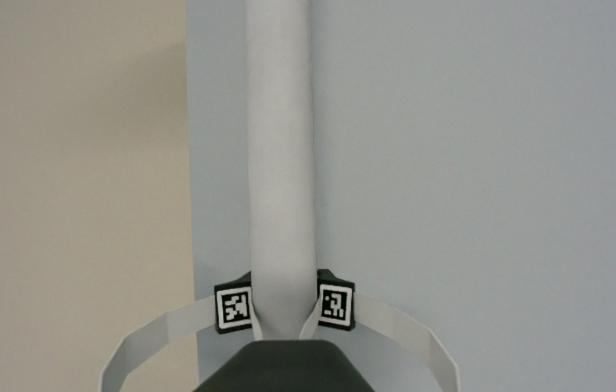

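Emit:
{"fn": "move", "kwargs": {
  "r2": {"base":{"translate_m":-0.112,"strafe_m":-0.181},"joints":{"wrist_yaw_rad":0.58},"speeds":{"wrist_yaw_rad":0.1},"pace":"slow","contact_limits":{"translate_m":0.7}},
  "blocking": false,
  "cameras": []
}}

Emit:
{"fn": "wait", "kwargs": {
  "seconds": 5,
  "cameras": ["r2_head_right_camera","r2_wrist_camera"]
}}

Scene clock: 244.27 s.
move: r2 moving
r1.motor_effort: lift_m=+20(20) arm_m=-4(4) wheel_0=+3(3) wheel_1=+0(0) wheel_2=+0(0)
r2.turned_by_wheels: +0.003
r2.turned_by_imu: +0.010
r2.base_status: translate_m moving; strafe_m moving
r2.joint_status: wrist_yaw_rad moving
r2.motor_effort: lift_m=+21(21) arm_m=-5(5) wheel_0=+20(23) wheel_1=-4(9) wheel_2=+24(25)
r2.contact_limits: arm_m 0.2; translate_m 0.7
pictures: none

Scene clock: 248.27 s.
earlier move: r2 done
r1.base_odometry: x=+0.287 y=+1.268 heading=+2.919
r1.turned_by_wheels: +0.000
r1.turned_by_imu: +0.000
r1.base_tilt: forward=-1.6 right=+1.3
r1.lidar_m: 0.86 0.86 1.18 2.07 2.14 2.03 1.93 2.03 2.69 2.65 1.20 1.14
r1.joint_positions: lift_m=+0.127 arm_m=+0.000 wrist_yaw_rad=+3.089 wrist_pitch_rad=+0.002 wrist_roll_rad=+0.000 gripper_m=+0.056
r1.motor_effort: lift_m=+20(20) arm_m=-4(4) wheel_0=+2(3) wheel_1=+0(1) wheel_2=+0(0)
r1.servo_current: wrist_yaw_rad=52(72) wrist_pitch_rad=39(52) wrist_roll_rad=52(65) gripper_m=46(52)
r1.hand_pose: x=-0.1125 y=+0.1024 z=+0.3046 quat_wxyz=(+0.026, -0.001, +0.000, +1.000) (m; r1's base frame)
r1.wrist_depth_mm: 136 138 - - - - - / 112 139 - - - - - / 116 139 270 - - - - / 137 158 - - - - - / 1661 - - - - - - / 1182 1182 193 1182 187 1281 1160 / 831 750 741 798 798 778 778
r2.base_odometry: x=-1.473 y=-2.900 heading=-2.092
r2.turned_by_wheels: -0.001
r2.turned_by_imu: +0.149
r2.base_tilt: forward=-0.6 right=+0.0
r2.lidar_m: 0.61 1.21 2.04 2.29 2.64 1.23 0.92 2.93 2.46 2.34 1.28 0.78
r2.base_status: done
r2.joint_positions: lift_m=+0.790 arm_m=+0.187 wrist_yaw_rad=+0.596 wrist_pitch_rad=+0.002 wrist_roll_rad=+0.000 gripper_m=-0.024
r2.joint_status: all done
r2.motor_effort: lift_m=+21(21) arm_m=-8(8) wheel_0=+13(28) wheel_1=+2(9) wheel_2=+15(30)
r2.servo_current: wrist_yaw_rad=98(137) wrist_pitch_rad=33(52) wrist_roll_rad=46(59) gripper_m=98(111)
r2.contact_limits: arm_m 0.2; translate_m 0.7
r2.hand_pose: x=+0.6458 y=+0.0897 z=+0.9675 quat_wxyz=(+0.956, +0.000, +0.001, +0.294) (m; r2's base frame)
r2.wrist_depth_mm: - - 260 166 222 204 192 / - - 264 167 224 205 193 / - - 264 167 225 207 195 / - - 266 167 226 208 196 / - - 266 168 229 208 197 / - - 185 169 182 210 198 / - - - - 228 204 199
wait: 4.00 of 5 s (r2 has come to rest)
pictures: r2_head_right_camera, r2_wrist_camera

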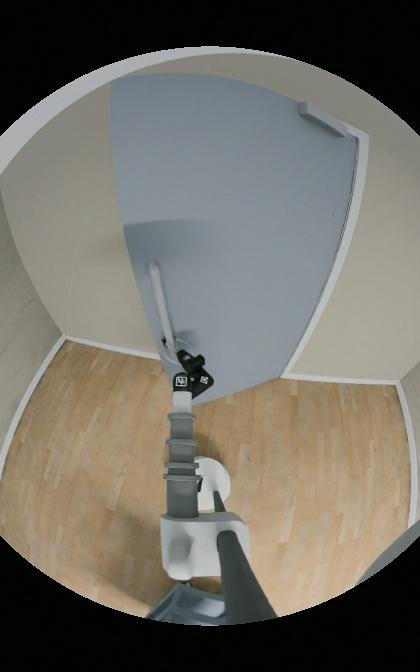

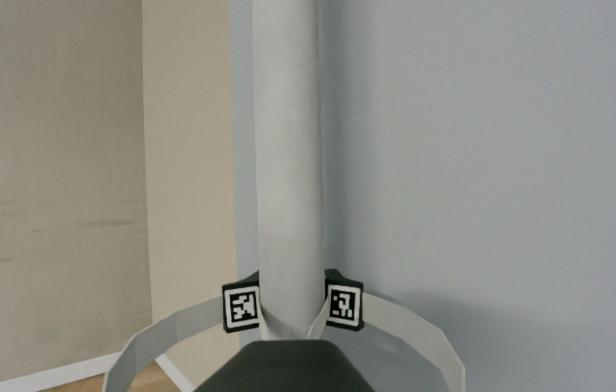

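Emit:
{"fn": "move", "kwargs": {
  "r2": {"base":{"rotate_rad":0.17},"joints":{"wrist_yaw_rad":0.3},"speeds":{"wrist_yaw_rad":0.8},"pace":"slow","contact_limits":{"rotate_rad":0.7}},
  "blocking": false,
  "cameras": []
}}

Emit:
{"fn": "wait", "kwargs": {
  "seconds": 2,
  "cameras": ["r2_head_right_camera","r2_wrist_camera"]
}}

Emit:
{"fn": "move", "kwargs": {
  "r2": {"base":{"rotate_rad":0.17},"joints":{"wrist_yaw_rad":0.0},"speeds":{"wrist_yaw_rad":0.8},"pace":"slow","contact_limits":{"rotate_rad":0.7}},
  "blocking": false,
  "cameras": []
}}

Emit:
{"fn": "wait", "kwargs": {
  "seconds": 2,
  "cameras": ["r2_head_right_camera","r2_wrist_camera","r2_head_camera"]
}}

Scene clock: 275.57 s.
move: r2 moving
r1.motor_effort: lift_m=+20(20) arm_m=-4(4) wheel_0=+2(2) wheel_1=+0(0) wheel_2=+0(0)
r2.turned_by_wheels: +0.117
r2.turned_by_imu: +0.115
r2.base_status: rotate_rad moving
r2.joint_status: wrist_yaw_rad moving
r2.motor_effort: lift_m=+21(21) arm_m=-10(10) wheel_0=+5(13) wheel_1=-4(6) wheel_2=+8(13)
r2.contact_limits: arm_m 0.2; rotate_rad 0.7
pictures: none

Scene clock: 276.17 s.
earlier move: r2 done
r1.turned_by_wheels: +0.000
r1.turned_by_imu: +0.000
r1.motor_effort: lift_m=+20(20) arm_m=-4(4) wheel_0=+2(3) wheel_1=+0(0) wheel_2=+0(0)
r2.turned_by_wheels: +0.051
r2.turned_by_imu: +0.050
r2.base_status: done
r2.joint_status: all done
r2.motor_effort: lift_m=+21(21) arm_m=-10(10) wheel_0=-12(13) wheel_1=-10(10) wheel_2=+0(13)
r2.contact_limits: arm_m 0.2; rotate_rad 0.7
wait: 0.60 of 2 s (r2 has come to rest)
pictures: r2_head_right_camera, r2_wrist_camera

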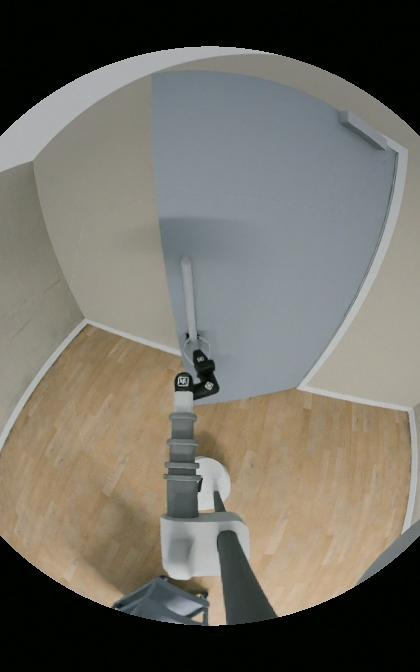

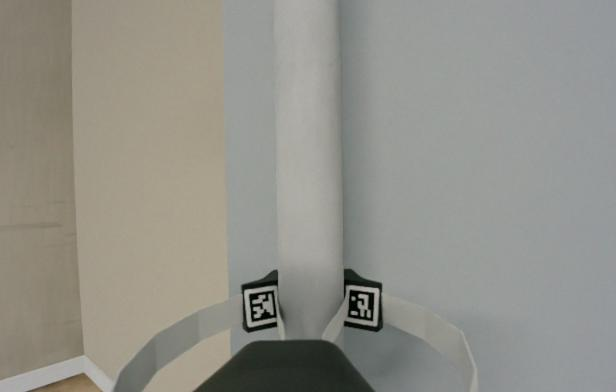

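Scene clock: 276.67 s.
move: r2 moving
r1.turned_by_wheels: +0.000
r1.turned_by_imu: +0.000
r1.motor_effort: lift_m=+20(20) arm_m=-4(4) wheel_0=+2(3) wheel_1=+0(0) wheel_2=+0(0)
r2.turned_by_wheels: +0.118
r2.turned_by_imu: +0.115
r2.base_status: rotate_rad moving
r2.joint_status: wrist_yaw_rad moving
r2.motor_effort: lift_m=+21(21) arm_m=-10(10) wheel_0=-9(17) wheel_1=-9(14) wheel_2=+0(3)
r2.contact_limits: arm_m 0.2; rotate_rad 0.7
pictures: none

Scene clock: 277.27 s.
earlier move: r2 done
r1.base_odometry: x=+0.287 y=+1.268 heading=+2.919
r1.turned_by_wheels: +0.000
r1.turned_by_imu: +0.000
r1.base_tilt: forward=-1.6 right=+1.3
r1.lidar_m: 0.85 0.87 1.21 2.07 2.14 2.01 1.93 2.05 2.71 2.65 1.18 1.16
r1.joint_positions: lift_m=+0.127 arm_m=+0.000 wrist_yaw_rad=+3.089 wrist_pitch_rad=+0.002 wrist_roll_rad=+0.000 gripper_m=+0.056
r1.motor_effort: lift_m=+20(20) arm_m=-4(4) wheel_0=+2(3) wheel_1=+0(0) wheel_2=+0(0)
r1.servo_current: wrist_yaw_rad=52(65) wrist_pitch_rad=39(52) wrist_roll_rad=39(59) gripper_m=33(52)
r1.hand_pose: x=-0.1125 y=+0.1024 z=+0.3046 quat_wxyz=(+0.026, -0.001, +0.000, +1.000) (m; r1's base frame)
r1.wrist_depth_mm: 136 138 - - - - - / 112 139 - - - - - / 116 139 268 - - - - / 137 159 - - - - - / 1661 - - - - - - / 1182 1182 192 1205 187 1281 1138 / 842 759 741 809 788 778 768
r2.base_odometry: x=-1.474 y=-2.901 heading=-1.757
r2.turned_by_wheels: +0.048
r2.turned_by_imu: +0.028
r2.base_tilt: forward=-0.6 right=+0.1
r2.lidar_m: 0.58 1.56 2.28 2.41 3.32 0.93 1.05 2.55 2.45 1.51 0.92 0.67
r2.base_status: done
r2.joint_positions: lift_m=+0.790 arm_m=+0.187 wrist_yaw_rad=-0.011 wrist_pitch_rad=+0.002 wrist_roll_rad=+0.000 gripper_m=-0.024
r2.joint_status: all done
r2.motor_effort: lift_m=+21(21) arm_m=-9(10) wheel_0=-28(29) wheel_1=-10(14) wheel_2=-11(11)
r2.servo_current: wrist_yaw_rad=72(156) wrist_pitch_rad=46(46) wrist_roll_rad=46(59) gripper_m=98(104)
r2.contact_limits: arm_m 0.2; rotate_rad 0.7
r2.hand_pose: x=+0.6456 y=-0.0906 z=+0.9675 quat_wxyz=(+1.000, +0.000, +0.001, -0.006) (m; r2's base frame)
r2.wrist_depth_mm: - - 241 163 238 237 236 / - - 242 163 240 238 237 / - - 244 164 241 238 238 / - - 245 165 242 241 240 / - - 247 166 244 243 241 / - - 183 167 178 244 243 / - - 145 - 247 247 244
wait: 0.60 of 2 s (r2 has come to rest)
pictures: r2_head_camera, r2_head_right_camera, r2_wrist_camera

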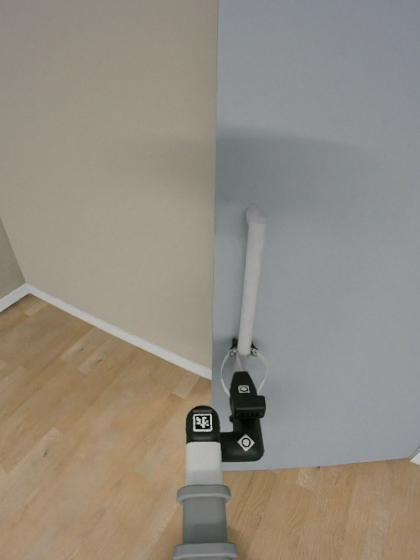

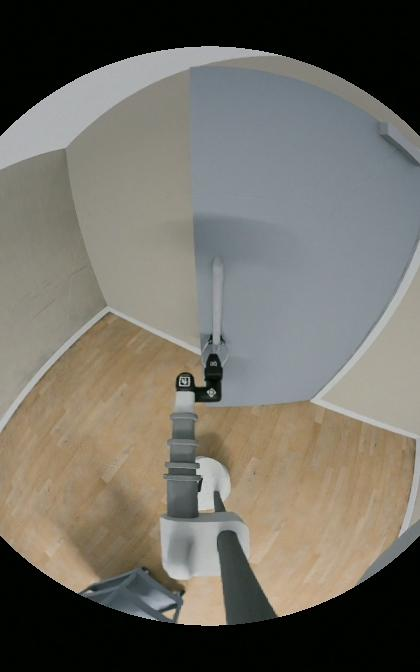

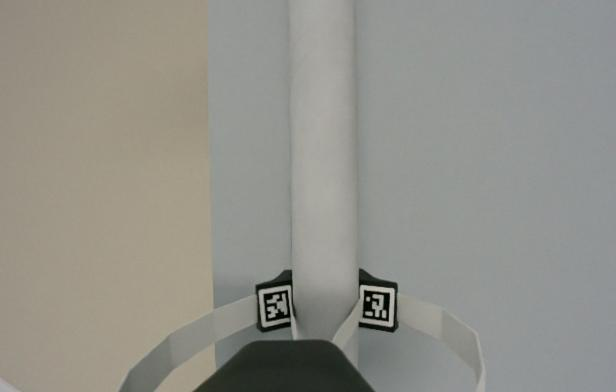

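Emit:
{"fn": "move", "kwargs": {
  "r2": {"base":{"translate_m":-0.14,"strafe_m":-0.13},"joints":{"wrist_yaw_rad":0.35},"speeds":{"wrist_yaw_rad":0.18},"pace":"slow","contact_limits":{"translate_m":0.7}},
  "blocking": false,
  "cameras": []
}}

Emit:
{"fn": "wait", "kwargs": {
  "seconds": 4,
  "cameras": ["r2_head_right_camera"]
}}

Emit:
{"fn": "move", "kwargs": {
  "r2": {"base":{"rotate_rad":0.17},"joints":{"wrist_yaw_rad":0.0},"speeds":{"wrist_yaw_rad":0.9},"pace":"slow","contact_limits":{"rotate_rad":0.7}},
  "blocking": false,
  "cameras": []
}}

Emit:
{"fn": "wait", "kwargs": {
  "seconds": 2,
  "cameras": ["r2_head_right_camera","r2_wrist_camera"]
}}

Scene clock: 303.70 s.
move: r2 moving
r1.motor_effort: lift_m=+20(20) arm_m=-4(4) wheel_0=+2(2) wheel_1=+0(0) wheel_2=+0(0)
r2.turned_by_wheels: -0.002
r2.turned_by_imu: -0.032
r2.base_status: translate_m moving; strafe_m moving
r2.joint_status: wrist_yaw_rad moving
r2.motor_effort: lift_m=+21(21) arm_m=-10(10) wheel_0=-15(26) wheel_1=-15(15) wheel_2=+9(9)
r2.contact_limits: arm_m 0.2; translate_m 0.7
pictures: none

Scene clock: 306.37 s.
earlier move: r2 done
r1.turned_by_wheels: +0.000
r1.turned_by_imu: +0.000
r1.motor_effort: lift_m=+20(20) arm_m=-4(4) wheel_0=+2(3) wheel_1=+0(0) wheel_2=+0(0)
r2.turned_by_wheels: +0.004
r2.turned_by_imu: -0.029
r2.base_status: done
r2.joint_status: all done
r2.motor_effort: lift_m=+21(21) arm_m=-10(11) wheel_0=+11(26) wheel_1=-5(19) wheel_2=+20(22)
r2.contact_limits: arm_m 0.2; translate_m 0.7
wait: 2.67 of 4 s (r2 has come to rest)
pictures: r2_head_right_camera

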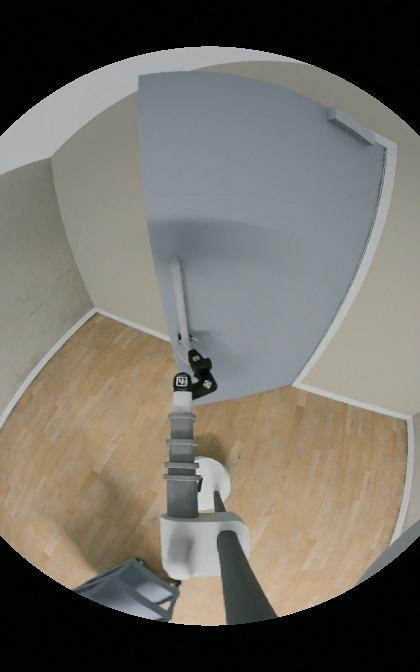

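Scene clock: 306.87 s.
move: r2 moving
r1.turned_by_wheels: +0.000
r1.turned_by_imu: +0.000
r1.motor_effort: lift_m=+20(20) arm_m=-4(4) wheel_0=+2(3) wheel_1=+0(0) wheel_2=+0(0)
r2.turned_by_wheels: +0.117
r2.turned_by_imu: +0.115
r2.base_status: rotate_rad moving
r2.joint_status: wrist_yaw_rad moving
r2.motor_effort: lift_m=+21(21) arm_m=-12(12) wheel_0=+2(7) wheel_1=-5(7) wheel_2=+9(17)
r2.contact_limits: arm_m 0.2; rotate_rad 0.7
pictures: none

Scene clock: 307.53 s.
earlier move: r2 done
r1.base_odometry: x=+0.287 y=+1.268 heading=+2.919
r1.turned_by_wheels: +0.000
r1.turned_by_imu: +0.000
r1.base_tilt: forward=-1.6 right=+1.2
r1.lidar_m: 0.86 0.88 1.22 2.08 2.14 2.02 1.94 2.04 2.71 2.63 1.17 1.16
r1.joint_positions: lift_m=+0.127 arm_m=+0.000 wrist_yaw_rad=+3.089 wrist_pitch_rad=+0.002 wrist_roll_rad=+0.000 gripper_m=+0.056
r1.motor_effort: lift_m=+20(20) arm_m=-4(4) wheel_0=+2(3) wheel_1=+0(0) wheel_2=+0(0)
r1.servo_current: wrist_yaw_rad=52(65) wrist_pitch_rad=39(52) wrist_roll_rad=46(59) gripper_m=39(46)
r1.hand_pose: x=-0.1125 y=+0.1024 z=+0.3046 quat_wxyz=(+0.026, -0.001, +0.000, +1.000) (m; r1's base frame)
r1.wrist_depth_mm: 136 138 - - - - - / 112 139 - - - - - / 116 139 270 - - - - / 137 159 - - - - - / 1661 - - - - - - / 1182 1205 191 1205 187 1308 1138 / 842 750 750 798 788 768 778
r2.base_odometry: x=-1.575 y=-2.740 heading=-1.587
r2.turned_by_wheels: +0.051
r2.turned_by_imu: +0.050
r2.base_tilt: forward=-0.6 right=+0.0
r2.lidar_m: 0.58 1.85 2.43 2.66 0.91 0.88 2.97 2.32 2.29 1.43 0.93 0.69
r2.base_status: done
r2.joint_positions: lift_m=+0.790 arm_m=+0.187 wrist_yaw_rad=+0.005 wrist_pitch_rad=+0.002 wrist_roll_rad=+0.000 gripper_m=-0.024
r2.joint_status: all done
r2.motor_effort: lift_m=+21(21) arm_m=-11(12) wheel_0=-12(13) wheel_1=-8(8) wheel_2=+1(17)
r2.servo_current: wrist_yaw_rad=46(611) wrist_pitch_rad=39(46) wrist_roll_rad=39(52) gripper_m=98(98)
r2.contact_limits: arm_m 0.2; rotate_rad 0.7
r2.hand_pose: x=+0.6472 y=-0.0860 z=+0.9675 quat_wxyz=(+1.000, +0.000, +0.001, +0.002) (m; r2's base frame)
r2.wrist_depth_mm: - - 244 163 239 236 233 / 1983 - 246 165 239 238 235 / 1983 - 246 166 242 239 236 / 1983 - 249 165 243 239 238 / 1921 - 251 168 244 242 238 / - - 182 167 180 242 240 / - 125 253 - 248 243 241
wait: 0.67 of 2 s (r2 has come to rest)
pictures: r2_head_right_camera, r2_wrist_camera

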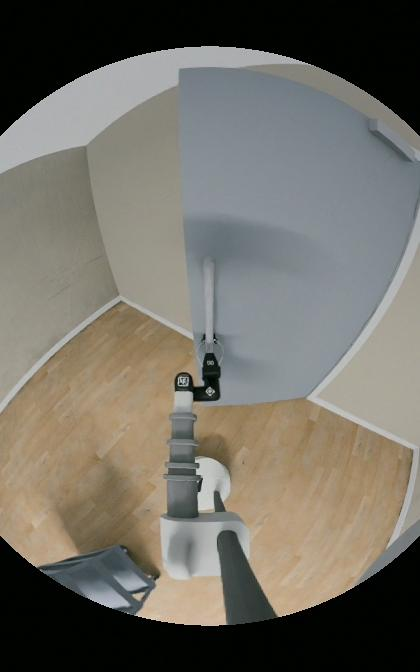

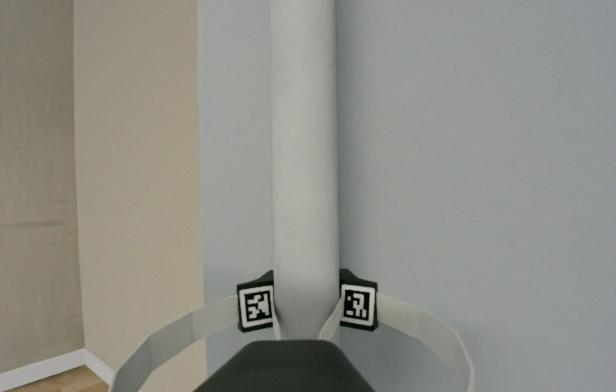

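Emit:
{"fn": "move", "kwargs": {
  "r2": {"base":{"translate_m":-0.20,"strafe_m":-0.17},"joints":{"wrist_yaw_rad":0.42},"speeds":{"wrist_yaw_rad":0.16},"pace":"slow","contact_limits":{"translate_m":0.7}},
  "blocking": false,
  "cameras": []
}}

Emit:
{"fn": "wait", "kwargs": {
  "seconds": 5,
  "cameras": []
}}

Emit:
{"fn": "move", "kwargs": {
  "r2": {"base":{"rotate_rad":0.23},"joints":{"wrist_yaw_rad":0.1},"speeds":{"wrist_yaw_rad":0.6},"pace":"slow","contact_limits":{"rotate_rad":0.7}},
  "blocking": false,
  "cameras": []
}}

Emit:
{"fn": "wait", "kwargs": {
  "seconds": 2,
  "cameras": ["r2_head_right_camera","r2_wrist_camera"]
}}

Scene clock: 315.63 s.
move: r2 moving
r1.motor_effort: lift_m=+20(20) arm_m=-4(4) wheel_0=+2(2) wheel_1=+0(0) wheel_2=+0(0)
r2.turned_by_wheels: -0.001
r2.turned_by_imu: +0.000
r2.base_status: translate_m moving; strafe_m moving
r2.joint_status: wrist_yaw_rad moving
r2.motor_effort: lift_m=+21(21) arm_m=-11(12) wheel_0=-6(13) wheel_1=-14(14) wheel_2=+12(13)
r2.contact_limits: arm_m 0.2; translate_m 0.7
pictures: none

Scene clock: 318.97 s.
earlier move: r2 done
r1.turned_by_wheels: +0.000
r1.turned_by_imu: +0.000
r1.motor_effort: lift_m=+20(20) arm_m=-4(4) wheel_0=+2(3) wheel_1=+0(0) wheel_2=+0(0)
r2.turned_by_wheels: +0.004
r2.turned_by_imu: +0.006
r2.base_status: done
r2.joint_status: all done
r2.motor_effort: lift_m=+21(21) arm_m=-10(12) wheel_0=+21(24) wheel_1=+0(14) wheel_2=+23(24)
r2.contact_limits: arm_m 0.2; translate_m 0.7
wait: 3.33 of 5 s (r2 has come to rest)
pictures: none

Scene clock: 319.47 s.
move: r2 moving
r1.turned_by_wheels: +0.000
r1.turned_by_imu: +0.000
r1.motor_effort: lift_m=+20(20) arm_m=-4(4) wheel_0=+2(3) wheel_1=+0(0) wheel_2=+0(0)
r2.turned_by_wheels: +0.122
r2.turned_by_imu: +0.120
r2.base_status: rotate_rad moving
r2.joint_status: wrist_yaw_rad moving
r2.motor_effort: lift_m=+21(21) arm_m=-12(12) wheel_0=-2(21) wheel_1=-5(7) wheel_2=+5(21)
r2.contact_limits: arm_m 0.2; rotate_rad 0.7
pictures: none

Scene clock: 320.23 s.
earlier move: r2 done
r1.base_odometry: x=+0.287 y=+1.268 heading=+2.919
r1.turned_by_wheels: +0.000
r1.turned_by_imu: +0.000
r1.base_tilt: forward=-1.6 right=+1.3
r1.lidar_m: 0.87 0.86 1.21 2.05 2.18 2.01 1.93 2.05 2.71 2.65 1.19 1.15
r1.joint_positions: lift_m=+0.127 arm_m=+0.000 wrist_yaw_rad=+3.089 wrist_pitch_rad=+0.002 wrist_roll_rad=+0.000 gripper_m=+0.056
r1.motor_effort: lift_m=+20(20) arm_m=-4(4) wheel_0=+2(3) wheel_1=+0(0) wheel_2=+0(0)
r1.servo_current: wrist_yaw_rad=52(72) wrist_pitch_rad=39(52) wrist_roll_rad=39(78) gripper_m=46(46)
r1.hand_pose: x=-0.1125 y=+0.1024 z=+0.3046 quat_wxyz=(+0.026, -0.001, +0.000, +1.000) (m; r1's base frame)
r1.wrist_depth_mm: 136 138 - - - - - / 112 139 - - - - - / 116 139 268 - - - - / 137 158 - - - - - / 1661 - - - - - - / 1205 1205 192 1205 187 1308 1138 / 842 750 759 798 798 778 778
r2.base_odometry: x=-1.742 y=-2.538 heading=-1.357
r2.turned_by_wheels: +0.104
r2.turned_by_imu: +0.101
r2.base_tilt: forward=-0.6 right=+0.1
r2.lidar_m: 0.57 2.70 2.72 3.32 0.87 3.69 2.28 2.02 2.06 1.32 0.92 0.69
r2.base_status: done
r2.joint_positions: lift_m=+0.790 arm_m=+0.187 wrist_yaw_rad=+0.089 wrist_pitch_rad=+0.002 wrist_roll_rad=+0.000 gripper_m=-0.024
r2.joint_status: all done
r2.motor_effort: lift_m=+21(21) arm_m=-11(12) wheel_0=-24(24) wheel_1=-12(12) wheel_2=-8(21)
r2.servo_current: wrist_yaw_rad=59(670) wrist_pitch_rad=39(46) wrist_roll_rad=52(65) gripper_m=91(98)
r2.contact_limits: arm_m 0.2; rotate_rad 0.7
r2.hand_pose: x=+0.6534 y=-0.0613 z=+0.9675 quat_wxyz=(+0.999, +0.000, +0.001, +0.045) (m; r2's base frame)
r2.wrist_depth_mm: - - - 163 234 228 222 / - - - 163 236 229 224 / - - - 164 237 229 224 / - - - 164 236 231 226 / - - - 166 238 232 227 / - - 254 167 178 233 229 / - - 256 - 241 235 229
wait: 0.77 of 2 s (r2 has come to rest)
pictures: r2_head_right_camera, r2_wrist_camera

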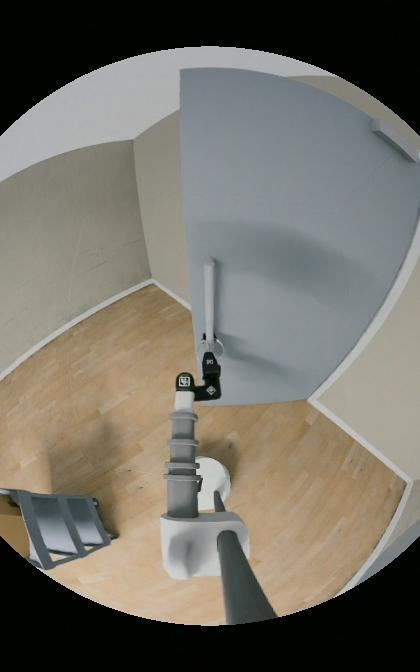

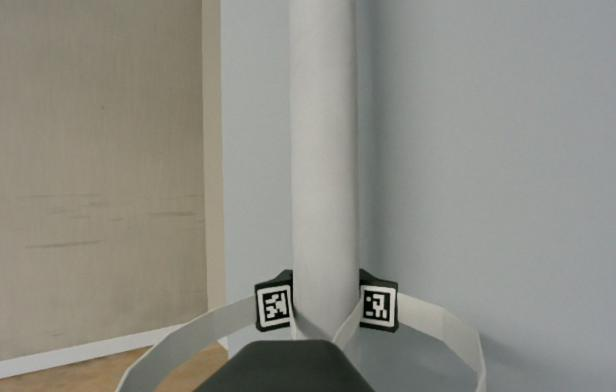

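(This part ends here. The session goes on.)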